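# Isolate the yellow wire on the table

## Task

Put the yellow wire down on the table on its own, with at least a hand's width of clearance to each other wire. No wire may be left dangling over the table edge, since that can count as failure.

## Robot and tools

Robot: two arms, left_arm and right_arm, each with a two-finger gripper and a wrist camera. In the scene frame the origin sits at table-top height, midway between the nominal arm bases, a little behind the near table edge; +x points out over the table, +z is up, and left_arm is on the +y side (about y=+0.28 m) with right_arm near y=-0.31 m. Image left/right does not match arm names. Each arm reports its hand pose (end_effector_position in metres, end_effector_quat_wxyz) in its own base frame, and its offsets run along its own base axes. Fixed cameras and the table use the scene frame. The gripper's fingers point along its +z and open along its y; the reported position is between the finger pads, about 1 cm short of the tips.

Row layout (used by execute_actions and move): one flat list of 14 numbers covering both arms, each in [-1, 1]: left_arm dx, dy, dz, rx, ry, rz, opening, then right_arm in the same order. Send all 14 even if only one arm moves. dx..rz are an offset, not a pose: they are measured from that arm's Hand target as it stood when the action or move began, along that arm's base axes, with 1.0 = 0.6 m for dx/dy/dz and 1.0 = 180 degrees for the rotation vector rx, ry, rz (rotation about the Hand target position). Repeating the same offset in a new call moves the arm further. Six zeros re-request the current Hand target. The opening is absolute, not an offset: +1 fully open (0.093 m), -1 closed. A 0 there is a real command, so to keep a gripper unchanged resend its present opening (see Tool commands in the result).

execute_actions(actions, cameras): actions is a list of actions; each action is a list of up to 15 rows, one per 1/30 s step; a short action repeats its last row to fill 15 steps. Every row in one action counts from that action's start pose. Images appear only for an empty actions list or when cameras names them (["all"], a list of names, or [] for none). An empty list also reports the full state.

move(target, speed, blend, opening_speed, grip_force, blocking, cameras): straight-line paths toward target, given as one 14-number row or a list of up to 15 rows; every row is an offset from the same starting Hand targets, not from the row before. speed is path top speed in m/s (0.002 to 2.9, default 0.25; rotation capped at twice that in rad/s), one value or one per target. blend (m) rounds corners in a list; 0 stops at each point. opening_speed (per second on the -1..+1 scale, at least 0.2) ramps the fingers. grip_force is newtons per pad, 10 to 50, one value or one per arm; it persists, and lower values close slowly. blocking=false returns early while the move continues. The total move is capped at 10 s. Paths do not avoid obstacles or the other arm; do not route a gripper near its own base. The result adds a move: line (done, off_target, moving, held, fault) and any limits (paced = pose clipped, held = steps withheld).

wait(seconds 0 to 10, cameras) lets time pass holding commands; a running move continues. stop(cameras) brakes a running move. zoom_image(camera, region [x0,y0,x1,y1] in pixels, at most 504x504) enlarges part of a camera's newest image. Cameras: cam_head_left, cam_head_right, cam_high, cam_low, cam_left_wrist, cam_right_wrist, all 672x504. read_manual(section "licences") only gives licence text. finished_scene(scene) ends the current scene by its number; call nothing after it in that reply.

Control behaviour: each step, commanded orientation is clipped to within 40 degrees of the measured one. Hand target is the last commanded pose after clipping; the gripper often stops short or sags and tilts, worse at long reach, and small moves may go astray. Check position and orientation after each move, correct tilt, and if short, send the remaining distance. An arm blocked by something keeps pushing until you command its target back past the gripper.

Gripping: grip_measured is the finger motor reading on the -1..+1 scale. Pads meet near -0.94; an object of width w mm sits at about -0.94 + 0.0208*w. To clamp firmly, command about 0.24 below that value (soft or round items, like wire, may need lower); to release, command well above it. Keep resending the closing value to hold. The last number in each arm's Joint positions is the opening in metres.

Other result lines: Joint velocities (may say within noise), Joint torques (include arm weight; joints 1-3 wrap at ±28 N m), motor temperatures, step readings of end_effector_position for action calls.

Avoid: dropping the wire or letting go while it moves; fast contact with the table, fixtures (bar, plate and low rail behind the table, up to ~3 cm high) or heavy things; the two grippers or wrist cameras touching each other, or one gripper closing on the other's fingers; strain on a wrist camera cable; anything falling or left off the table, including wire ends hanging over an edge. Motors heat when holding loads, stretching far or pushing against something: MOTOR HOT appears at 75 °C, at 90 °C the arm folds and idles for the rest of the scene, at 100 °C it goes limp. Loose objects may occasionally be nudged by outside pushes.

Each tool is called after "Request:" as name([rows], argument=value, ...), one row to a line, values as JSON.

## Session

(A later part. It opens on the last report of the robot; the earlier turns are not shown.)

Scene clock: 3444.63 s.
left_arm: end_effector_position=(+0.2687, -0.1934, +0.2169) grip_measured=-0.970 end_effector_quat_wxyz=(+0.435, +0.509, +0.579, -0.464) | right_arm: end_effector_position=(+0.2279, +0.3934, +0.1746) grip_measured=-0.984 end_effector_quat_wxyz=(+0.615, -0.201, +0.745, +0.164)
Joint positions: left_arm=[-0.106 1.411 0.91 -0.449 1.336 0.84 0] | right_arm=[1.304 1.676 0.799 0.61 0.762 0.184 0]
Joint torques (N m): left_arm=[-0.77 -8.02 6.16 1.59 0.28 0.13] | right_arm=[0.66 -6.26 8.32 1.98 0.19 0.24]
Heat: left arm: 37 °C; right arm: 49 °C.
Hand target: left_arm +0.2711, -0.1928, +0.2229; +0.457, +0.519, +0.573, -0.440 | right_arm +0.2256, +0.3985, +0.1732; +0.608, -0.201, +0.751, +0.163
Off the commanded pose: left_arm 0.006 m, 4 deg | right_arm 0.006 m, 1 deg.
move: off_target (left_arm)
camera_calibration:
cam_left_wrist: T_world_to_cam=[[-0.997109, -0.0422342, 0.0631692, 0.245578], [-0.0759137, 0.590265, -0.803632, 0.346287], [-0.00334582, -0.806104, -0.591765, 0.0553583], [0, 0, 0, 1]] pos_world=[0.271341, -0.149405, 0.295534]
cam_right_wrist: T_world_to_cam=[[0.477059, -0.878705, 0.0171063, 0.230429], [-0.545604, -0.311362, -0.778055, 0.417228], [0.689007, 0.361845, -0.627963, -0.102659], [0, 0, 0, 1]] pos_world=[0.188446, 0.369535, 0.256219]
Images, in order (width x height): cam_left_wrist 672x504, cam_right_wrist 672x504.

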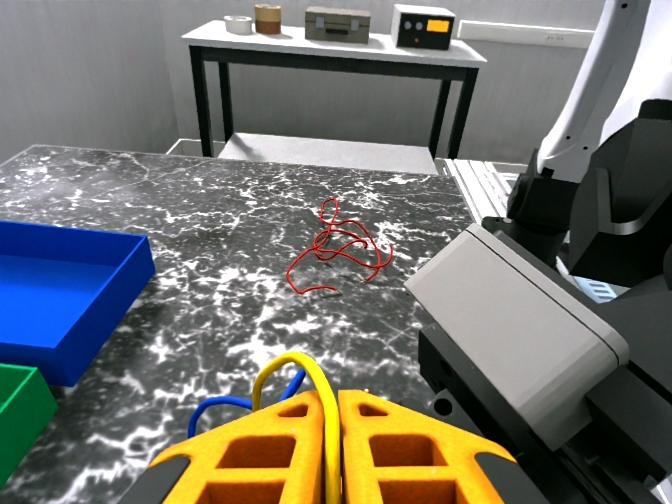

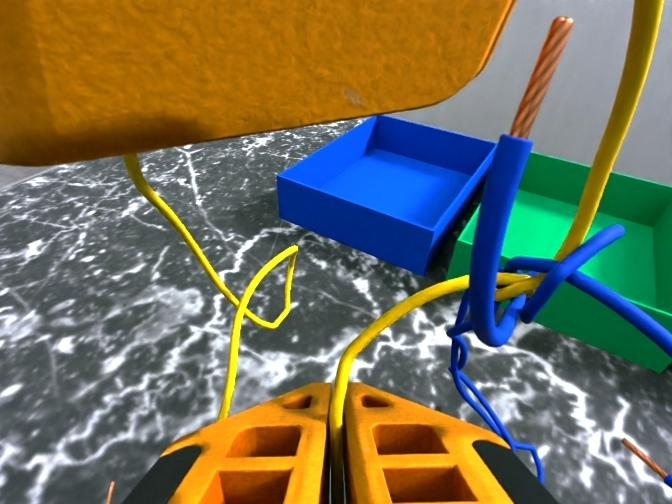

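Request:
move([
  [0,0,0,0,0,0,-1, 0,0,0,0,0,0,-0.4],
  [0,0,0,0,0,0,-1, -0.1,-0.06,0.0,0,0,0,-0.4],
], speed=0.12, opening_speed=1.0, cameras=["cam_left_wrist", "cam_right_wrist"])

Scene clock: 3635.03 s.
left_arm: end_effector_position=(+0.2689, -0.1934, +0.2174) grip_measured=-0.970 end_effector_quat_wxyz=(+0.437, +0.509, +0.579, -0.463) | right_arm: end_effector_position=(+0.1700, +0.3676, +0.1704) grip_measured=-0.402 end_effector_quat_wxyz=(+0.612, -0.203, +0.747, +0.162)
Joint positions: left_arm=[-0.106 1.407 0.904 -0.431 1.335 0.827 0] | right_arm=[1.476 1.544 0.672 0.535 0.924 0.267 0.026]
Joint torques (N m): left_arm=[-0.8 -7.9 6.09 1.58 0.26 0.12] | right_arm=[1.01 -8.64 5.5 1.85 0.28 0.29]
Motor temperatures (°C): left_arm=[25 38 35 35 26 28 28] | right_arm=[24 39 50 44 26 25 28]
Heat: left arm: 38 °C; right arm: 50 °C.
Hand target: left_arm +0.2712, -0.1928, +0.2229; +0.457, +0.519, +0.573, -0.440 | right_arm +0.1656, +0.3625, +0.1732; +0.608, -0.201, +0.751, +0.163
Off the commanded pose: left_arm 0.006 m, 4 deg | right_arm 0.007 m, 1 deg.
move: off_target (left_arm)
camera_calibration:
cam_left_wrist: T_world_to_cam=[[-0.997247, -0.0446202, 0.0592198, 0.246131], [-0.0741405, 0.588572, -0.805038, 0.346219], [0.00106587, -0.807212, -0.59026, 0.053861], [0, 0, 0, 1]] pos_world=[0.271065, -0.149315, 0.295936]
cam_right_wrist: T_world_to_cam=[[0.477155, -0.878559, 0.0213546, 0.234598], [-0.550067, -0.317522, -0.772403, 0.376381], [0.685382, 0.35681, -0.634774, -0.0524525], [0, 0, 0, 1]] pos_world=[0.131045, 0.344333, 0.252413]
Images, in order (width x height): cam_left_wrist 672x504, cam_right_wrist 672x504.

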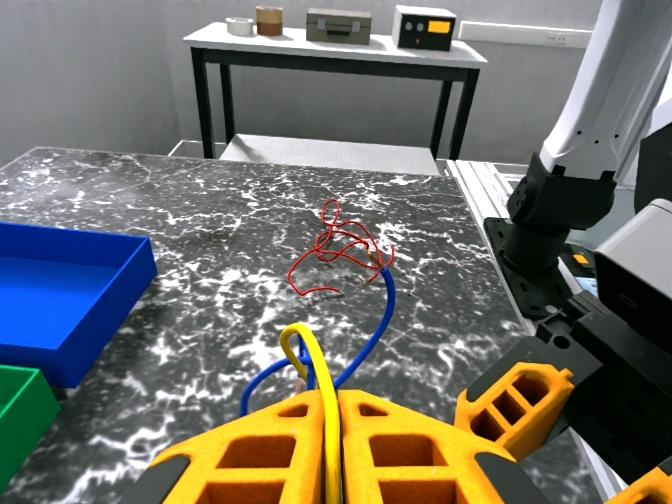

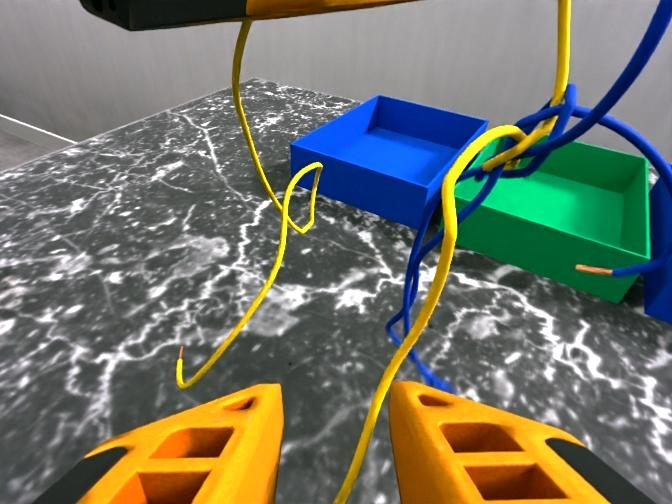

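Request:
zoom_image(camera="cam_right_wrist", region=[420, 60, 620, 240])

Scaled by 2.520 from the camera's 672x504 image, which has a finer 960x720 frame.

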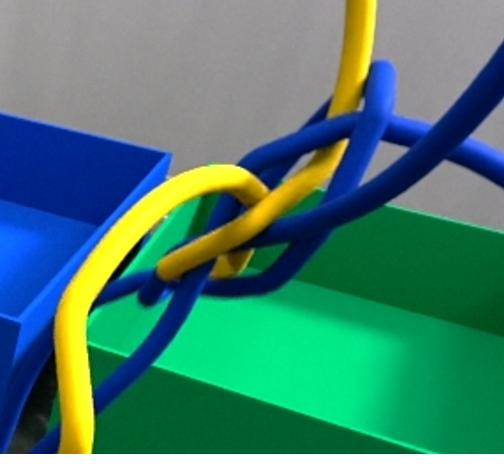

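Request:
move([
  [0,0,0,0,0,0,-1, -0.1133,-0.065,0.0267,0,0,0,-0.4],
  [0,0,0,0,0,0,-1, 0.0083,-0.125,0.09,0.374,0.3134,-0.0116,-0.5],
], speed=0.2, blend=[0.02, 0], cameras=["cam_left_wrist", "cam_right_wrist", "cam_high"])

Scene clock: 3701.33 s.
left_arm: end_effector_position=(+0.2689, -0.1934, +0.2174) grip_measured=-0.970 end_effector_quat_wxyz=(+0.438, +0.509, +0.579, -0.463) | right_arm: end_effector_position=(+0.1709, +0.2877, +0.2164) grip_measured=-0.498 end_effector_quat_wxyz=(+0.219, +0.259, +0.746, +0.573)
Joint positions: left_arm=[-0.106 1.407 0.904 -0.431 1.335 0.827 0] | right_arm=[1.186 0.898 0.486 0.151 0.304 1.619 0.021]
Joint torques (N m): left_arm=[-0.81 -7.94 6.06 1.58 0.27 0.11] | right_arm=[-0.62 -3.51 6.43 3.08 -0.08 0.2]
Heat: left arm: 38 °C; right arm: 48 °C.
Hand target: left_arm +0.2712, -0.1928, +0.2229; +0.457, +0.519, +0.572, -0.440 | right_arm +0.1706, +0.2875, +0.2272; +0.213, +0.264, +0.728, +0.596
Off the commanded pose: left_arm 0.006 m, 4 deg | right_arm 0.011 m, 3 deg.
move: off_target (left_arm, right_arm); target 2's new opening was sent with right_arm's hand 0.011 m and 3 deg from that target
camera_calibration:
cam_left_wrist: T_world_to_cam=[[-0.99727, -0.0446033, 0.0588555, 0.246249], [-0.0738364, 0.588573, -0.805065, 0.346145], [0.00126785, -0.807213, -0.590259, 0.0538055], [0, 0, 0, 1]] pos_world=[0.271067, -0.149315, 0.295935]
cam_right_wrist: T_world_to_cam=[[-0.145358, -0.237088, -0.960552, 0.297312], [-0.971794, 0.216448, 0.0936338, 0.118114], [0.185711, 0.947069, -0.261863, -0.160491], [0, 0, 0, 1]] pos_world=[0.187804, 0.19692, 0.232498]
Images, in order (width x height): cam_high 672x504, cam_left_wrist 672x504, cam_right_wrist 672x504.

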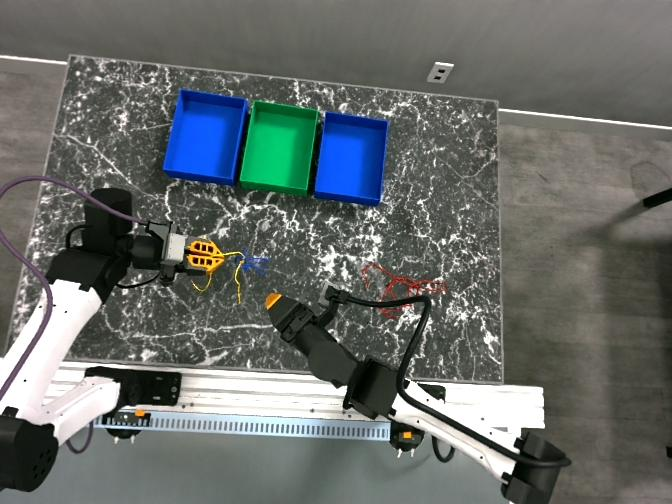

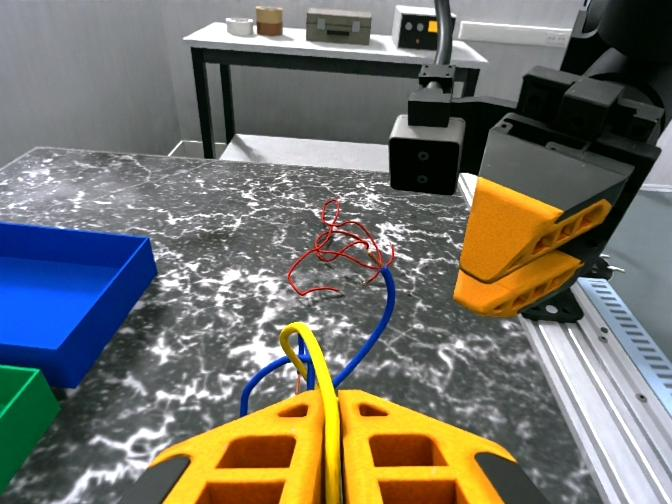

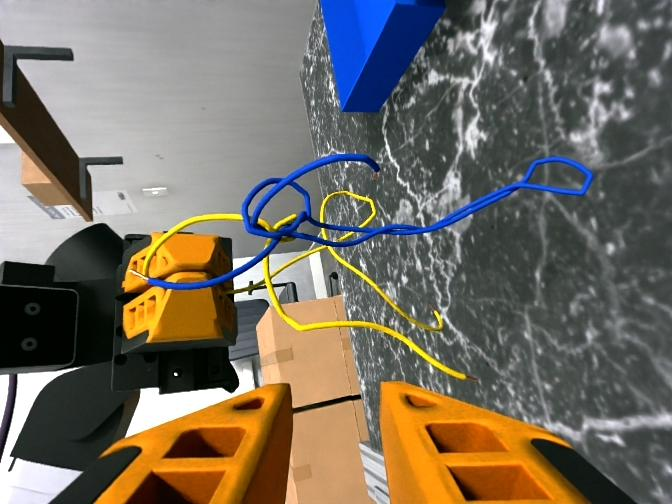

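Request:
zoom_image(camera="cam_right_wrist", region=[210, 160, 350, 300])

Scaled by 3.600 from the camera's 672x504 image, which has a finer 960x720 frame.

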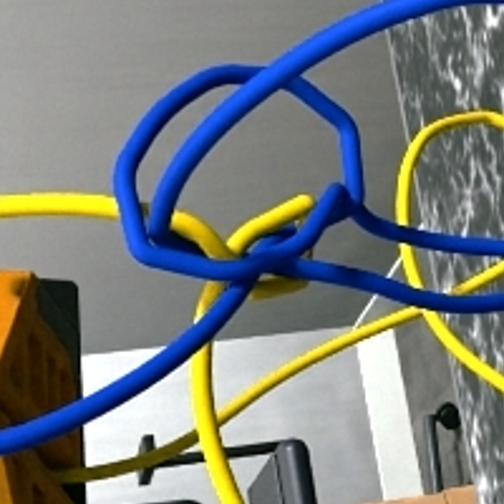

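Request:
move(target=[0,0,0,0,0,0,-1, 0.0398,0.064,0.0153,0,0,0,-0.6], speed=0.1, cameras=["cam_right_wrist", "cam_left_wrist"])

Scene clock: 3812.97 s.
left_arm: end_effector_position=(+0.2689, -0.1934, +0.2174) grip_measured=-0.970 end_effector_quat_wxyz=(+0.438, +0.509, +0.579, -0.463) | right_arm: end_effector_position=(+0.1886, +0.3203, +0.2140) grip_measured=-0.598 end_effector_quat_wxyz=(+0.214, +0.259, +0.751, +0.569)
Joint positions: left_arm=[-0.106 1.407 0.904 -0.431 1.335 0.827 0] | right_arm=[1.16 1.096 0.574 0.248 0.271 1.619 0.017]
Joint torques (N m): left_arm=[-0.83 -7.91 6.08 1.58 0.27 0.12] | right_arm=[-0.51 -2.92 9.66 3.09 -0.1 0]
Motor temperatures (°C): left_arm=[25 38 35 38 25 28 28] | right_arm=[24 34 49 61 26 25 27]
Heat: left arm: 38 °C; right arm: 61 °C.
Hand target: left_arm +0.2712, -0.1928, +0.2229; +0.457, +0.519, +0.572, -0.440 | right_arm +0.1945, +0.3259, +0.2364; +0.213, +0.264, +0.728, +0.596
Off the commanded pose: left_arm 0.006 m, 4 deg | right_arm 0.024 m, 4 deg.
move: off_target (left_arm, right_arm)
camera_calibration:
cam_left_wrist: T_world_to_cam=[[-0.99727, -0.0446033, 0.0588555, 0.246249], [-0.0738364, 0.588573, -0.805065, 0.346145], [0.00126785, -0.807213, -0.590259, 0.0538055], [0, 0, 0, 1]] pos_world=[0.271067, -0.149315, 0.295935]
cam_right_wrist: T_world_to_cam=[[-0.156695, -0.246716, -0.956336, 0.309745], [-0.9718, 0.211275, 0.104724, 0.127842], [0.176213, 0.945777, -0.272865, -0.190746], [0, 0, 0, 1]] pos_world=[0.206384, 0.229813, 0.230784]
Images, in order (width x height): cam_left_wrist 672x504, cam_right_wrist 672x504.

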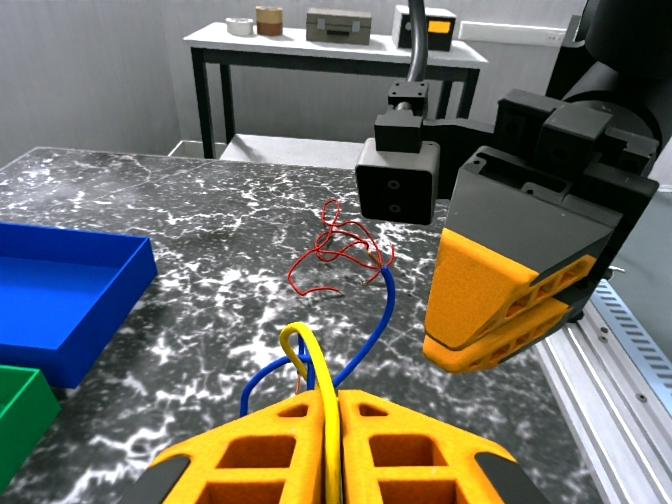

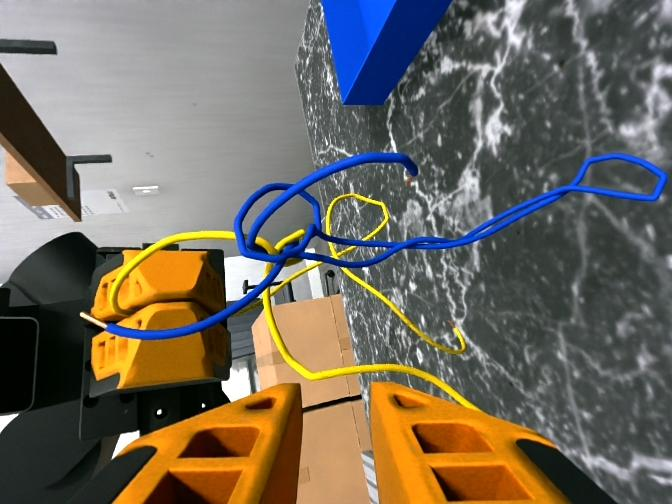

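Request:
move(target=[0,0,0,0,0,0,-1, 0.0478,0.0457,0.014,0,0,0,-0.6], speed=0.1, cameras=["cam_right_wrist"])

Scene clock: 3835.53 s.
left_arm: end_effector_position=(+0.2690, -0.1934, +0.2175) grip_measured=-0.970 end_effector_quat_wxyz=(+0.438, +0.509, +0.579, -0.463) | right_arm: end_effector_position=(+0.2193, +0.3456, +0.2222) grip_measured=-0.598 end_effector_quat_wxyz=(+0.211, +0.268, +0.748, +0.569)
Joint positions: left_arm=[-0.106 1.407 0.904 -0.43 1.335 0.827 0] | right_arm=[1.093 1.256 0.701 0.282 0.213 1.619 0.017]
Joint torques (N m): left_arm=[-0.8 -7.91 6.11 1.57 0.28 0.11] | right_arm=[-0.38 -3.92 9.65 3.12 -0.09 -0.1]
Motor temperatures (°C): left_arm=[25 38 35 38 25 28 28] | right_arm=[24 34 49 64 26 25 27]
Heat: left arm: 38 °C; right arm: 64 °C.
Hand target: left_arm +0.2711, -0.1928, +0.2228; +0.457, +0.519, +0.573, -0.440 | right_arm +0.2231, +0.3533, +0.2448; +0.213, +0.264, +0.728, +0.596
Off the commanded pose: left_arm 0.006 m, 4 deg | right_arm 0.024 m, 4 deg.
move: off_target (left_arm, right_arm)
camera_calibration:
cam_right_wrist: T_world_to_cam=[[-0.172353, -0.236865, -0.956133, 0.328581], [-0.967629, 0.22238, 0.119335, 0.143487], [0.184359, 0.94575, -0.267525, -0.220772], [0, 0, 0, 1]] pos_world=[0.236176, 0.254716, 0.237982]
Images, in order (width x height): cam_right_wrist 672x504.

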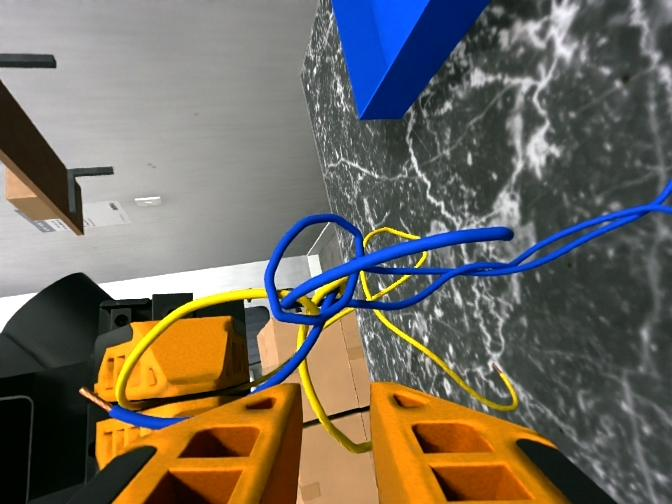

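Request:
move(target=[0,0,0,0,0,0,-1, 0,0,0,0,0,0,-1], opening_speed=2, cameras=["cam_right_wrist","cam_left_wrist"])

Scene clock: 3876.60 s.
left_arm: end_effector_position=(+0.2690, -0.1934, +0.2175) grip_measured=-0.970 end_effector_quat_wxyz=(+0.438, +0.509, +0.579, -0.463) | right_arm: end_effector_position=(+0.2194, +0.3458, +0.2228) grip_measured=-0.988 end_effector_quat_wxyz=(+0.211, +0.268, +0.747, +0.570)
Joint positions: left_arm=[-0.106 1.407 0.904 -0.43 1.335 0.827 0] | right_arm=[1.093 1.256 0.701 0.284 0.213 1.619 0]
Joint torques (N m): left_arm=[-0.81 -7.92 6.05 1.57 0.26 0.11] | right_arm=[-0.51 -3.99 9.73 3.11 -0.14 -0.06]
Motor temperatures (°C): left_arm=[25 38 35 38 25 28 28] | right_arm=[24 34 55 61 26 25 27]
Heat: left arm: 38 °C; right arm: 61 °C.
Hand target: left_arm +0.2711, -0.1928, +0.2228; +0.457, +0.519, +0.573, -0.440 | right_arm +0.2232, +0.3533, +0.2448; +0.213, +0.264, +0.728, +0.596
Off the commanded pose: left_arm 0.006 m, 4 deg | right_arm 0.024 m, 4 deg.
move: off_target (left_arm, right_arm)
camera_calibration:
cam_left_wrist: T_world_to_cam=[[-0.997305, -0.0447078, 0.0581656, 0.246544], [-0.0733409, 0.588451, -0.8052, 0.34612], [0.00177115, -0.807296, -0.590144, 0.0536807], [0, 0, 0, 1]] pos_world=[0.27117, -0.149316, 0.296035]
cam_right_wrist: T_world_to_cam=[[-0.171189, -0.234561, -0.956909, 0.328354], [-0.967851, 0.221699, 0.118803, 0.143845], [0.184279, 0.946483, -0.264973, -0.221652], [0, 0, 0, 1]] pos_world=[0.236277, 0.254919, 0.238384]
Images, in order (width x height): cam_left_wrist 672x504, cam_right_wrist 672x504.

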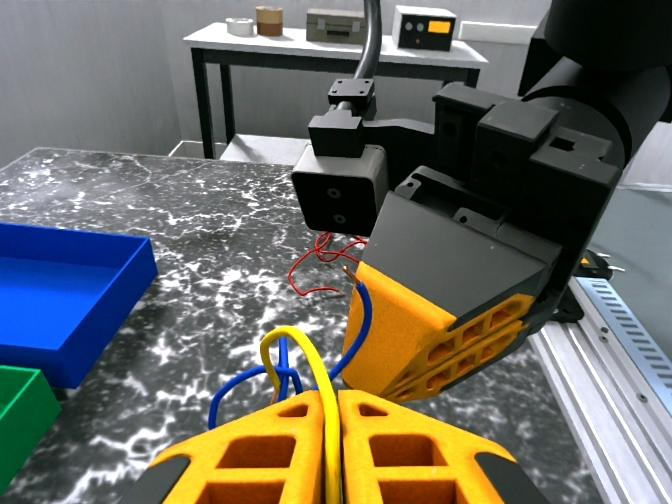

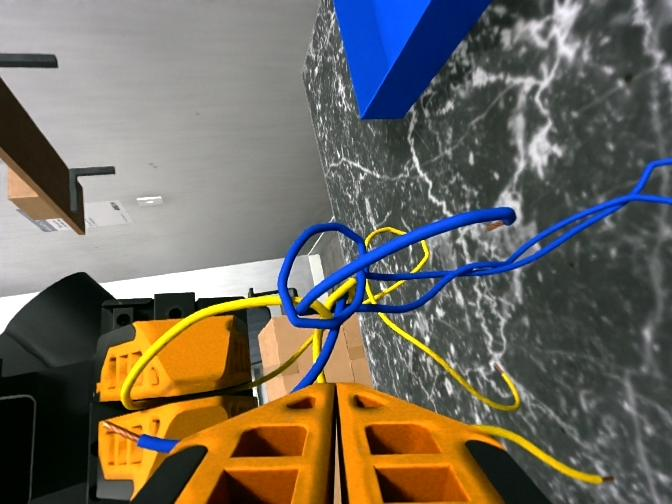

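Request:
zoom_image(camera="cam_right_wrist", region=[220, 250, 420, 450])

Scaled by 2.520 from the camera's 672x504 image, which has a finer 960x720 frame.

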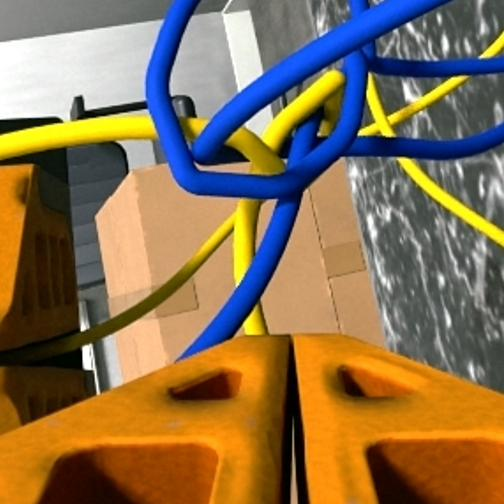

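Request:
move([
  [0,0,0,0,0,0,-1, 0,0,0,0,0,0,-0.6],
  [0,0,0,0,0,0,-1, 0.032,0.0385,-0.007,0,0,0,-0.6],
], speed=0.12, cameras=["cam_right_wrist"])

Scene clock: 4026.73 s.
left_arm: end_effector_position=(+0.2691, -0.1934, +0.2176) grip_measured=-0.970 end_effector_quat_wxyz=(+0.438, +0.509, +0.578, -0.463) | right_arm: end_effector_position=(+0.2356, +0.3704, +0.2193) grip_measured=-0.602 end_effector_quat_wxyz=(+0.207, +0.268, +0.748, +0.571)
Joint positions: left_arm=[-0.106 1.407 0.904 -0.429 1.335 0.827 0] | right_arm=[1.077 1.386 0.781 0.336 0.191 1.619 0.016]
Joint torques (N m): left_arm=[-0.8 -7.9 6.08 1.56 0.27 0.11] | right_arm=[-0.51 -4.83 9.61 3.12 -0.1 -0.11]
Motor temperatures (°C): left_arm=[25 39 35 39 25 28 28] | right_arm=[24 33 58 70 26 24 27]
Heat: left arm: 39 °C; right arm: 70 °C.
Hand target: left_arm +0.2711, -0.1928, +0.2228; +0.457, +0.519, +0.573, -0.440 | right_arm +0.2424, +0.3764, +0.2406; +0.213, +0.264, +0.728, +0.596
Off the commanded pose: left_arm 0.006 m, 4 deg | right_arm 0.023 m, 4 deg.
move: off_target (left_arm, right_arm)
camera_calibration:
cam_right_wrist: T_world_to_cam=[[-0.17434, -0.232248, -0.956905, 0.333417], [-0.968511, 0.21586, 0.124064, 0.155669], [0.177744, 0.948401, -0.262568, -0.248516], [0, 0, 0, 1]] pos_world=[0.253068, 0.279526, 0.234483]
Images, in order (width x height): cam_right_wrist 672x504.

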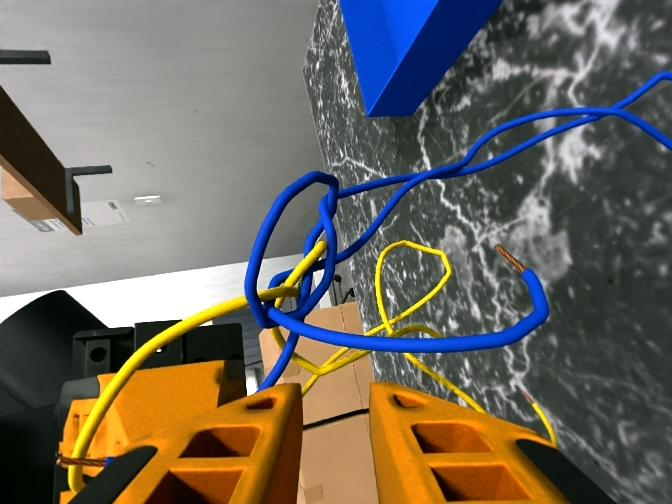

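Request:
move([
  [0,0,0,0,0,0,-1, -0.12,-0.145,0.05,0,0,0,-0.6],
  [0,0,0,0,0,0,-1, -0.16,-0.2,0.05,-0.374,-0.3134,0.0116,-0.6],
], speed=0.2, blend=[0.02,0], cameras=["cam_right_wrist","cam_left_wrist"])

Scene clock: 4068.87 s.
left_arm: end_effector_position=(+0.2691, -0.1934, +0.2176) grip_measured=-0.970 end_effector_quat_wxyz=(+0.438, +0.509, +0.578, -0.463) | right_arm: end_effector_position=(+0.1491, +0.2565, +0.2713) grip_measured=-0.602 end_effector_quat_wxyz=(+0.606, -0.190, +0.753, +0.171)
Joint positions: left_arm=[-0.106 1.407 0.904 -0.428 1.335 0.826 0] | right_arm=[1.534 0.889 0.707 -0.195 0.978 0.345 0.016]
Joint torques (N m): left_arm=[-0.79 -8.01 6.04 1.56 0.28 0.11] | right_arm=[1.44 -1.57 7.21 2.17 0.36 -0.2]
Motor temperatures (°C): left_arm=[25 39 35 39 25 28 28] | right_arm=[24 34 58 72 26 25 27]
Heat: left arm: 39 °C; right arm: 72 °C. Fold the right arm in close to its base, or ease its load, before you think long.
Hand target: left_arm +0.2711, -0.1928, +0.2228; +0.457, +0.519, +0.573, -0.440 | right_arm +0.1464, +0.2564, +0.2707; +0.608, -0.201, +0.751, +0.163
Off the commanded pose: left_arm 0.006 m, 4 deg | right_arm 0.003 m, 2 deg.
MOTOR HOT: joint 4 (wrist pitch) of the right arm reports 72 °C; the controller's stop level is 90 °C. To cool a motor, set the load down, stop pushing, or move to a pose that needs little force.
move: off_target (left_arm)
camera_calibration:
cam_left_wrist: T_world_to_cam=[[-0.997348, -0.044753, 0.0573932, 0.246775], [-0.0727436, 0.588333, -0.80534, 0.346063], [0.0022751, -0.807379, -0.590028, 0.0535557], [0, 0, 0, 1]] pos_world=[0.271173, -0.149316, 0.296134]
cam_right_wrist: T_world_to_cam=[[0.470671, -0.882234, -0.0114821, 0.155595], [-0.569318, -0.293737, -0.767851, 0.40322], [0.674052, 0.367942, -0.640525, 0.0660002], [0, 0, 0, 1]] pos_world=[0.111839, 0.231428, 0.353674]
Images, in order (width x height): cam_left_wrist 672x504, cam_right_wrist 672x504.

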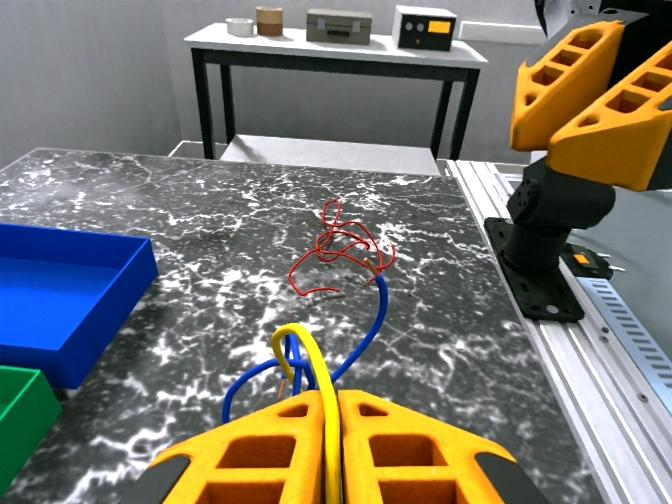

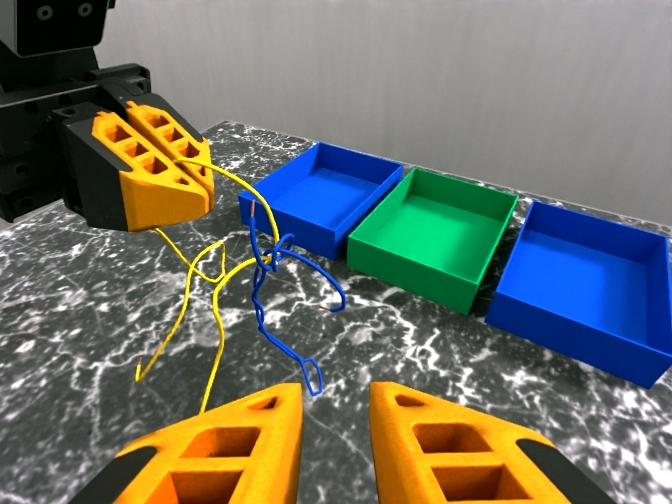

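Request:
move(target=[0,0,0,0,0,0,-1, -0.03,-0.05,0.02,-0.122,0.212,0,-0.6], speed=0.3, cameras=["cam_right_wrist"])

Scene clock: 4095.07 s.
left_arm: end_effector_position=(+0.2691, -0.1934, +0.2176) grip_measured=-0.970 end_effector_quat_wxyz=(+0.438, +0.509, +0.578, -0.463) | right_arm: end_effector_position=(+0.1312, +0.2299, +0.2782) grip_measured=-0.602 end_effector_quat_wxyz=(+0.291, -0.250, +0.920, +0.073)
Joint positions: left_arm=[-0.106 1.407 0.904 -0.428 1.335 0.826 0] | right_arm=[1.318 1.24 1.494 -1.374 0.425 0.688 0.016]
Joint torques (N m): left_arm=[-0.81 -7.91 6.02 1.55 0.27 0.11] | right_arm=[-0.51 -2.81 8.09 1.06 0 0.17]
Motor temperatures (°C): left_arm=[25 39 35 38 25 28 28] | right_arm=[24 32 55 63 26 25 27]
Heat: left arm: 39 °C; right arm: 63 °C.
Hand target: left_arm +0.2711, -0.1928, +0.2228; +0.457, +0.519, +0.573, -0.440 | right_arm +0.1284, +0.2264, +0.2826; +0.282, -0.247, +0.924, +0.076
Off the commanded pose: left_arm 0.006 m, 4 deg | right_arm 0.006 m, 1 deg.
MOTOR HOT: cleared for the motors of the right arm.
move: off_target (left_arm)
camera_calibration:
cam_right_wrist: T_world_to_cam=[[0.495551, -0.867616, 0.0408841, 0.119505], [-0.859386, -0.496593, -0.121864, 0.295465], [0.126034, 0.0252545, -0.991704, 0.340606], [0, 0, 0, 1]] pos_world=[0.15177, 0.241808, 0.368901]
Images, in order (width x height): cam_right_wrist 672x504.

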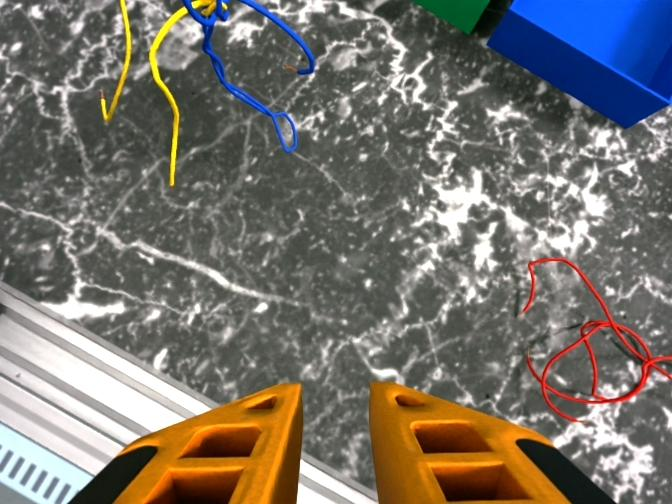

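Request:
move(target=[0,0,0,0,0,0,-1, 0.051,0.155,-0.062,0.058,-0.101,0,-0.3], speed=0.25, cameras=["cam_right_wrist"])

Scene clock: 4289.33 s.
left_arm: end_effector_position=(+0.2691, -0.1934, +0.2176) grip_measured=-0.970 end_effector_quat_wxyz=(+0.438, +0.509, +0.578, -0.463) | right_arm: end_effector_position=(+0.1600, +0.3153, +0.2424) grip_measured=-0.302 end_effector_quat_wxyz=(+0.436, -0.226, +0.864, +0.114)
Joint positions: left_arm=[-0.106 1.407 0.904 -0.428 1.335 0.826 0] | right_arm=[1.404 1.318 1.197 -0.745 0.676 0.635 0.031]
Joint torques (N m): left_arm=[-0.8 -7.94 6.05 1.55 0.27 0.11] | right_arm=[0.79 -4.55 5.82 2.26 0.48 -0.18]
Motor temperatures (°C): left_arm=[25 39 36 39 25 28 28] | right_arm=[24 31 52 43 26 24 26]
Heat: left arm: 39 °C; right arm: 52 °C.
Hand target: left_arm +0.2711, -0.1928, +0.2228; +0.457, +0.519, +0.573, -0.440 | right_arm +0.1590, +0.3194, +0.2455; +0.446, -0.229, +0.857, +0.119
Off the commanded pose: left_arm 0.006 m, 4 deg | right_arm 0.005 m, 2 deg.
move: off_target (left_arm)
camera_calibration:
cam_right_wrist: T_world_to_cam=[[0.473335, -0.880505, 0.0257785, 0.192064], [-0.788992, -0.436791, -0.432095, 0.403302], [0.391722, 0.184187, -0.90146, 0.184856], [0, 0, 0, 1]] pos_world=[0.154879, 0.311224, 0.335954]
Images, in order (width x height): cam_right_wrist 672x504.

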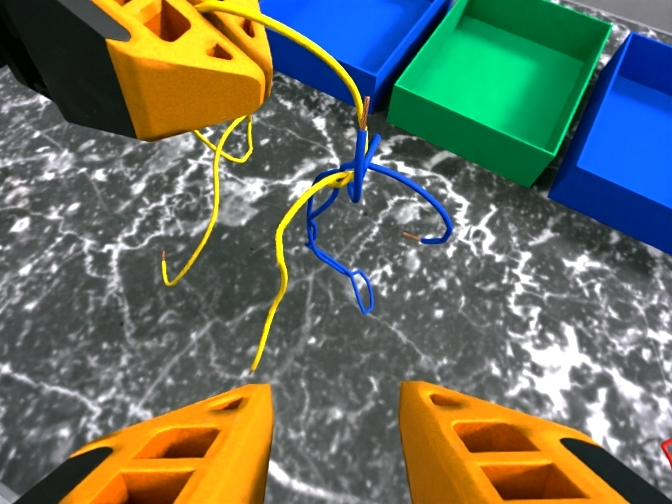

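Request:
move([
  [0,0,0,0,0,0,-1, 0.0642,0.0577,-0.0608,0,0,0,-0.3],
  [0,0,0,0,0,0,-1, 0.0642,0.0577,-0.0608,0,0,0,-1],
], speed=0.15, opening_speed=1, cameras=["cam_right_wrist"])

Scene clock: 4309.97 s.
left_arm: end_effector_position=(+0.2691, -0.1934, +0.2176) grip_measured=-0.970 end_effector_quat_wxyz=(+0.438, +0.509, +0.578, -0.463) | right_arm: end_effector_position=(+0.1980, +0.3482, +0.2090) grip_measured=-0.985 end_effector_quat_wxyz=(+0.445, -0.224, +0.860, +0.109)
Joint positions: left_arm=[-0.106 1.407 0.904 -0.428 1.335 0.826 0] | right_arm=[1.304 1.458 1.155 -0.499 0.63 0.534 0]
Joint torques (N m): left_arm=[-0.8 -7.9 6.02 1.58 0.28 0.11] | right_arm=[-0.35 -5.65 6.28 2.41 0.07 -0.17]
Heat: left arm: 39 °C; right arm: 51 °C.
Hand target: left_arm +0.2711, -0.1928, +0.2228; +0.457, +0.519, +0.573, -0.440 | right_arm +0.1975, +0.3540, +0.2090; +0.446, -0.229, +0.857, +0.120
Off the commanded pose: left_arm 0.006 m, 4 deg | right_arm 0.006 m, 1 deg.
move: off_target (left_arm)
camera_calibration:
cam_right_wrist: T_world_to_cam=[[0.464948, -0.884572, 0.0368129, 0.204634], [-0.783878, -0.430636, -0.447312, 0.433288], [0.411533, 0.17912, -0.89362, 0.130032], [0, 0, 0, 1]] pos_world=[0.190988, 0.344311, 0.30248]
Images, in order (width x height): cam_right_wrist 672x504.

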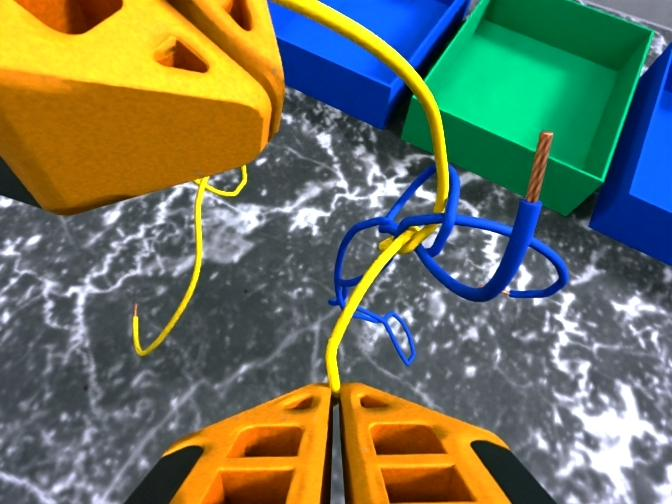

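Request:
zoom_image(camera="cam_right_wrist", region=[320, 150, 500, 310])

Scaled by 2.800 from the camera's 672x504 image, which has a finer 960x720 frame.

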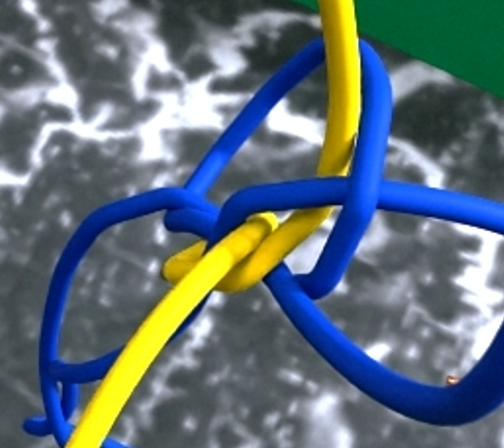

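Request:
move([
  [0,0,0,0,0,0,-1, 0.0092,-0.0562,0.0283,0,0,0.111,-1],
  [0,0,0,0,0,0,-1, 0.0642,-0.0795,0.0283,0,0,0.222,-1],
], speed=0.1, blend=[0.01,0], cameras=["cam_right_wrist"])

Scene clock: 4612.67 s.
left_arm: end_effector_position=(+0.2691, -0.1934, +0.2176) grip_measured=-0.970 end_effector_quat_wxyz=(+0.438, +0.509, +0.578, -0.463) | right_arm: end_effector_position=(+0.2304, +0.3059, +0.2150) grip_measured=-0.985 end_effector_quat_wxyz=(+0.368, -0.506, +0.734, +0.264)
Joint positions: left_arm=[-0.106 1.407 0.904 -0.428 1.335 0.826 0] | right_arm=[0.767 1.289 1.025 -0.418 -0.366 -0.263 0]
Joint torques (N m): left_arm=[-0.84 -7.94 6.05 1.57 0.27 0.11] | right_arm=[-0.55 -4.18 9.78 2.2 -0.33 -0.18]
Motor temperatures (°C): left_arm=[25 39 36 39 25 28 28] | right_arm=[24 34 49 52 26 25 28]
Heat: left arm: 39 °C; right arm: 52 °C.
Hand target: left_arm +0.2711, -0.1928, +0.2228; +0.457, +0.519, +0.573, -0.440 | right_arm +0.2360, +0.3064, +0.2260; +0.378, -0.508, +0.727, +0.265
Off the commanded pose: left_arm 0.006 m, 4 deg | right_arm 0.012 m, 1 deg.
move: off_target (left_arm, right_arm)
camera_calibration:
cam_right_wrist: T_world_to_cam=[[0.930458, -0.366269, 0.00978407, -0.108002], [-0.325368, -0.838244, -0.437588, 0.460122], [0.168476, 0.403974, -0.899122, 0.118053], [0, 0, 0, 1]] pos_world=[0.230311, 0.298447, 0.308545]
Images, in order (width x height): cam_right_wrist 672x504.

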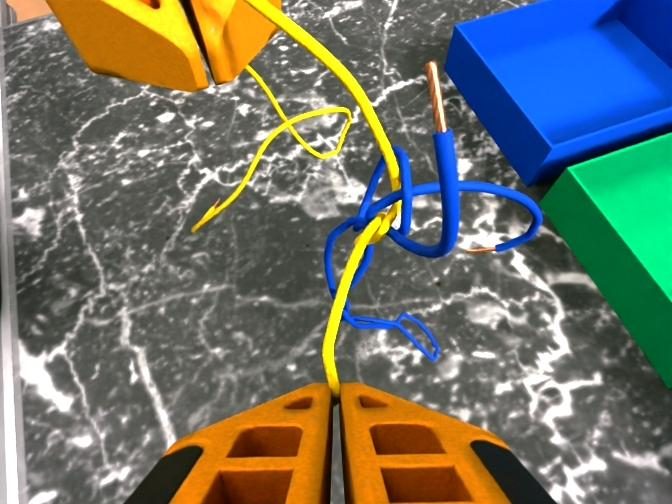

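Request:
zoom_image(camera="cam_right_wrist", region=[310, 130, 470, 290])

Scaled by 3.150 from the camera's 672x504 image, which has a finer 960x720 frame.

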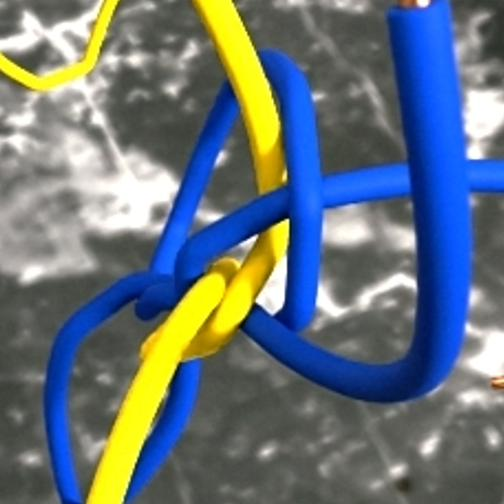

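Request:
move([
  [0,0,0,0,0,0,-1, 0.042,-0.035,0.012,0,0,0.111,-1],
  [0,0,0,0,0,0,-1, 0.103,-0.007,0.012,0,0,0.222,-1],
], speed=0.1, blend=[0.01,0], cameras=["cam_right_wrist"])

Scene clock: 4664.73 s.
left_arm: end_effector_position=(+0.2693, -0.1934, +0.2177) grip_measured=-0.970 end_effector_quat_wxyz=(+0.439, +0.509, +0.578, -0.463) | right_arm: end_effector_position=(+0.2923, +0.3055, +0.2277) grip_measured=-0.985 end_effector_quat_wxyz=(-0.257, +0.728, -0.513, -0.374)
Joint positions: left_arm=[-0.106 1.407 0.904 -0.427 1.335 0.826 0] | right_arm=[0.482 1.967 1.896 -1.327 -0.932 -1.345 0]
Joint torques (N m): left_arm=[-0.79 -7.94 6.02 1.55 0.26 0.11] | right_arm=[-0.91 -8.01 8.43 0.48 -0.9 -0.24]
Motor temperatures (°C): left_arm=[25 39 36 39 25 28 28] | right_arm=[24 34 53 47 27 25 28]
Heat: left arm: 39 °C; right arm: 53 °C.
Hand target: left_arm +0.2712, -0.1928, +0.2229; +0.457, +0.519, +0.572, -0.440 | right_arm +0.2978, +0.3021, +0.2331; -0.265, +0.726, -0.510, -0.378
Off the commanded pose: left_arm 0.006 m, 4 deg | right_arm 0.009 m, 1 deg.
move: off_target (left_arm)
camera_calibration:
cam_right_wrist: T_world_to_cam=[[0.946006, 0.323732, 0.0164257, -0.382728], [0.297577, -0.847251, -0.440016, 0.306645], [-0.128531, 0.421146, -0.89784, 0.200412], [0, 0, 0, 1]] pos_world=[0.296572, 0.299304, 0.321153]
Images, in order (width x height): cam_right_wrist 672x504.

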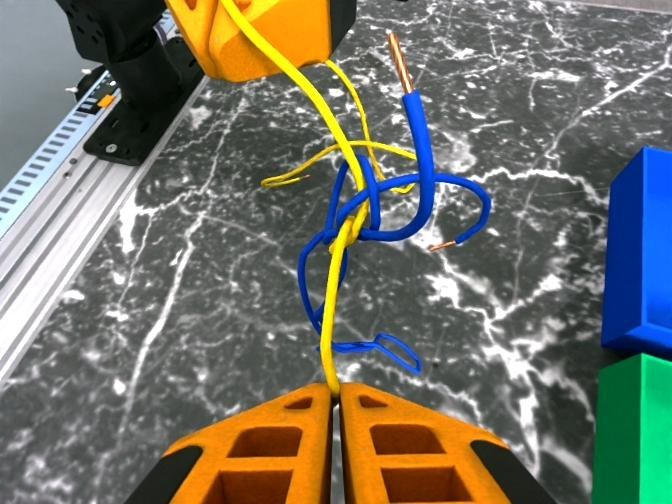

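Request:
move([
  [0,0,0,0,0,0,-0.4, 0,0,0,0,0,0,-1],
  [0,0.12,0,0,0,0,-0.4, 0,0,0,0,0,0,-1],
], speed=0.15, opening_speed=0.8, cameras=["cam_left_wrist","cam_right_wrist"])

Scene clock: 4694.93 s.
left_arm: end_effector_position=(+0.2681, -0.1205, +0.2234) grip_measured=-0.403 end_effector_quat_wxyz=(+0.462, +0.501, +0.580, -0.446) | right_arm: end_effector_position=(+0.2922, +0.3055, +0.2276) grip_measured=-0.985 end_effector_quat_wxyz=(-0.257, +0.728, -0.513, -0.374)
Joint positions: left_arm=[0.174 1.658 1.191 -1.547 1.376 1.966 0.026] | right_arm=[0.482 1.967 1.896 -1.327 -0.932 -1.346 0]
Joint torques (N m): left_arm=[-0.39 -5.01 7.9 -0.27 0.34 0.33] | right_arm=[-0.99 -8.21 8.32 0.5 -0.89 -0.24]
Heat: left arm: 39 °C; right arm: 53 °C.
Hand target: left_arm +0.2712, -0.1208, +0.2229; +0.457, +0.519, +0.573, -0.440 | right_arm +0.2978, +0.3021, +0.2331; -0.265, +0.726, -0.510, -0.378
Off the commanded pose: left_arm 0.003 m, 2 deg | right_arm 0.009 m, 1 deg.
joint sent to its limit (left arm) — joint 4 (wrist pitch), lower limit. The joint targets still meet the commanded pose.
move: done
camera_calibration:
cam_left_wrist: T_world_to_cam=[[-0.995544, -0.0916064, 0.0223571, 0.250439], [-0.0713251, 0.576473, -0.813997, 0.307874], [0.061679, -0.811965, -0.580439, 0.0972122], [0, 0, 0, 1]] pos_world=[0.265286, -0.0756064, 0.301435]
cam_right_wrist: T_world_to_cam=[[0.945851, 0.324173, 0.0166885, -0.382804], [0.298082, -0.847072, -0.440019, 0.306473], [-0.128506, 0.421167, -0.897833, 0.200384], [0, 0, 0, 1]] pos_world=[0.296471, 0.299304, 0.321154]
Images, in order (width x height): cam_left_wrist 672x504, cam_right_wrist 672x504.

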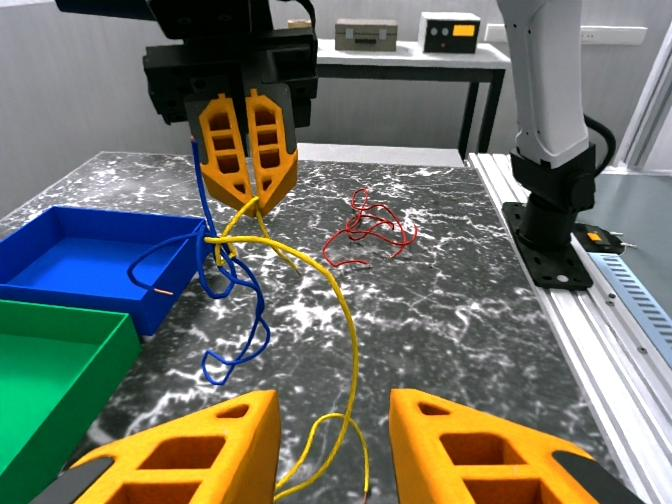

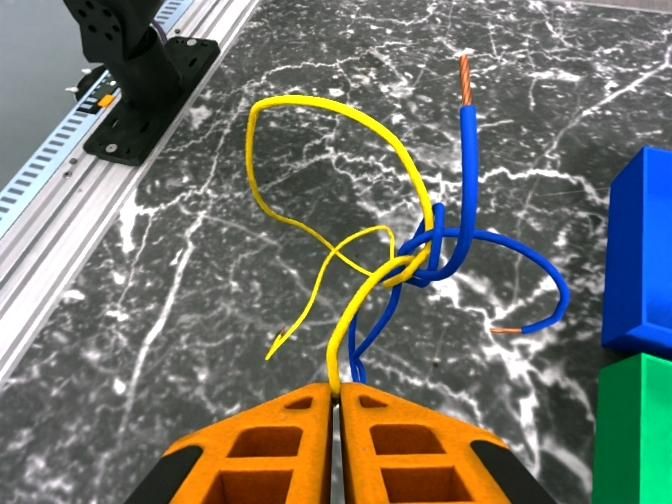

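Request:
zoom_image(camera="cam_right_wrist", region=[320, 190, 500, 340])

Scaled by 2.800 from the camera's 672x504 image, which has a finer 960x720 frame.

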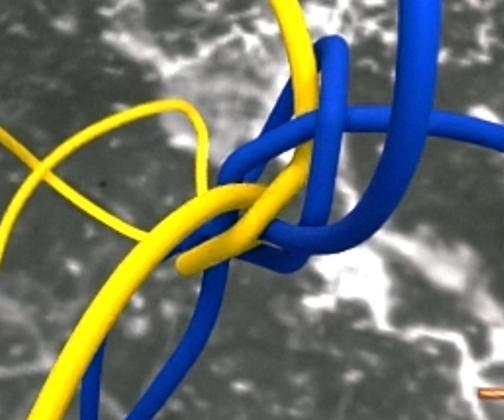

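Request:
zoom_image(camera="cam_left_wrist", region=[120, 170, 380, 400])

Scaled by 1.938 from the camera's 672x504 image, which has a finer 960x720 frame.

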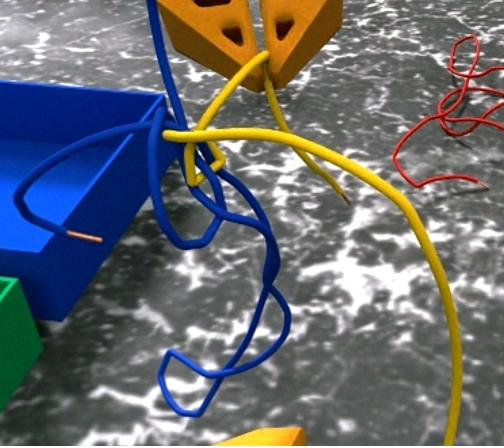

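Request:
zoom_image(camera="cam_left_wrist", region=[185, 200, 285, 310])

Scaled by 4.582 from the camera's 672x504 image, which has a finer 960x720 frame.

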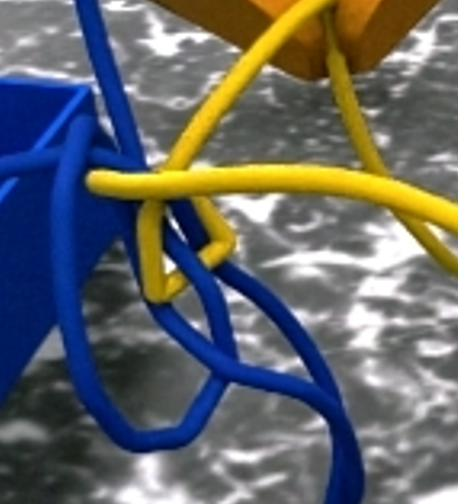

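Request:
move(target=[0.09,-0.0658,-0.0807,0,0,0,-0.4, 0,0,0,0,0,0,-1], speed=0.2, cameras=["cam_left_wrist"])

Scene clock: 4840.13 s.
left_arm: end_effector_position=(+0.3246, -0.1599, +0.1642) grip_measured=-0.403 end_effector_quat_wxyz=(+0.438, +0.506, +0.583, -0.461) | right_arm: end_effector_position=(+0.2922, +0.3055, +0.2276) grip_measured=-0.985 end_effector_quat_wxyz=(-0.257, +0.728, -0.513, -0.374)
Joint positions: left_arm=[0.016 1.783 1.127 -0.767 1.376 1.323 0.026] | right_arm=[0.482 1.967 1.896 -1.327 -0.932 -1.346 0]
Joint torques (N m): left_arm=[-0.94 -11.74 5.42 0.92 0.57 0.13] | right_arm=[-0.9 -8.01 8.32 0.52 -0.94 -0.21]
Motor temperatures (°C): left_arm=[25 34 39 32 25 28 28] | right_arm=[24 42 53 35 28 25 28]
Heat: left arm: 39 °C; right arm: 53 °C.
Hand target: left_arm +0.3252, -0.1603, +0.1745; +0.457, +0.519, +0.573, -0.440 | right_arm +0.2978, +0.3021, +0.2331; -0.265, +0.726, -0.510, -0.378
Off the commanded pose: left_arm 0.010 m, 4 deg | right_arm 0.009 m, 1 deg.
move: off_target (left_arm)
camera_calibration:
cam_left_wrist: T_world_to_cam=[[-0.996465, -0.0555919, 0.0629918, 0.303778], [-0.0836875, 0.590716, -0.802528, 0.290886], [0.00740383, -0.804962, -0.59328, 0.048237], [0, 0, 0, 1]] pos_world=[0.32669, -0.116114, 0.242927]
Images, in order (width x height): cam_left_wrist 672x504.

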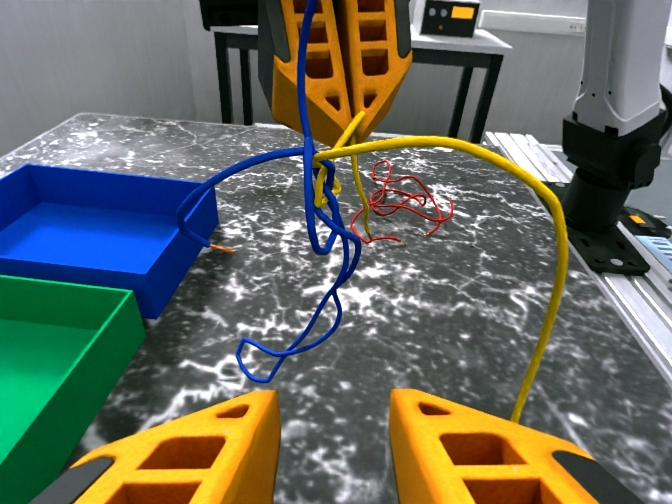

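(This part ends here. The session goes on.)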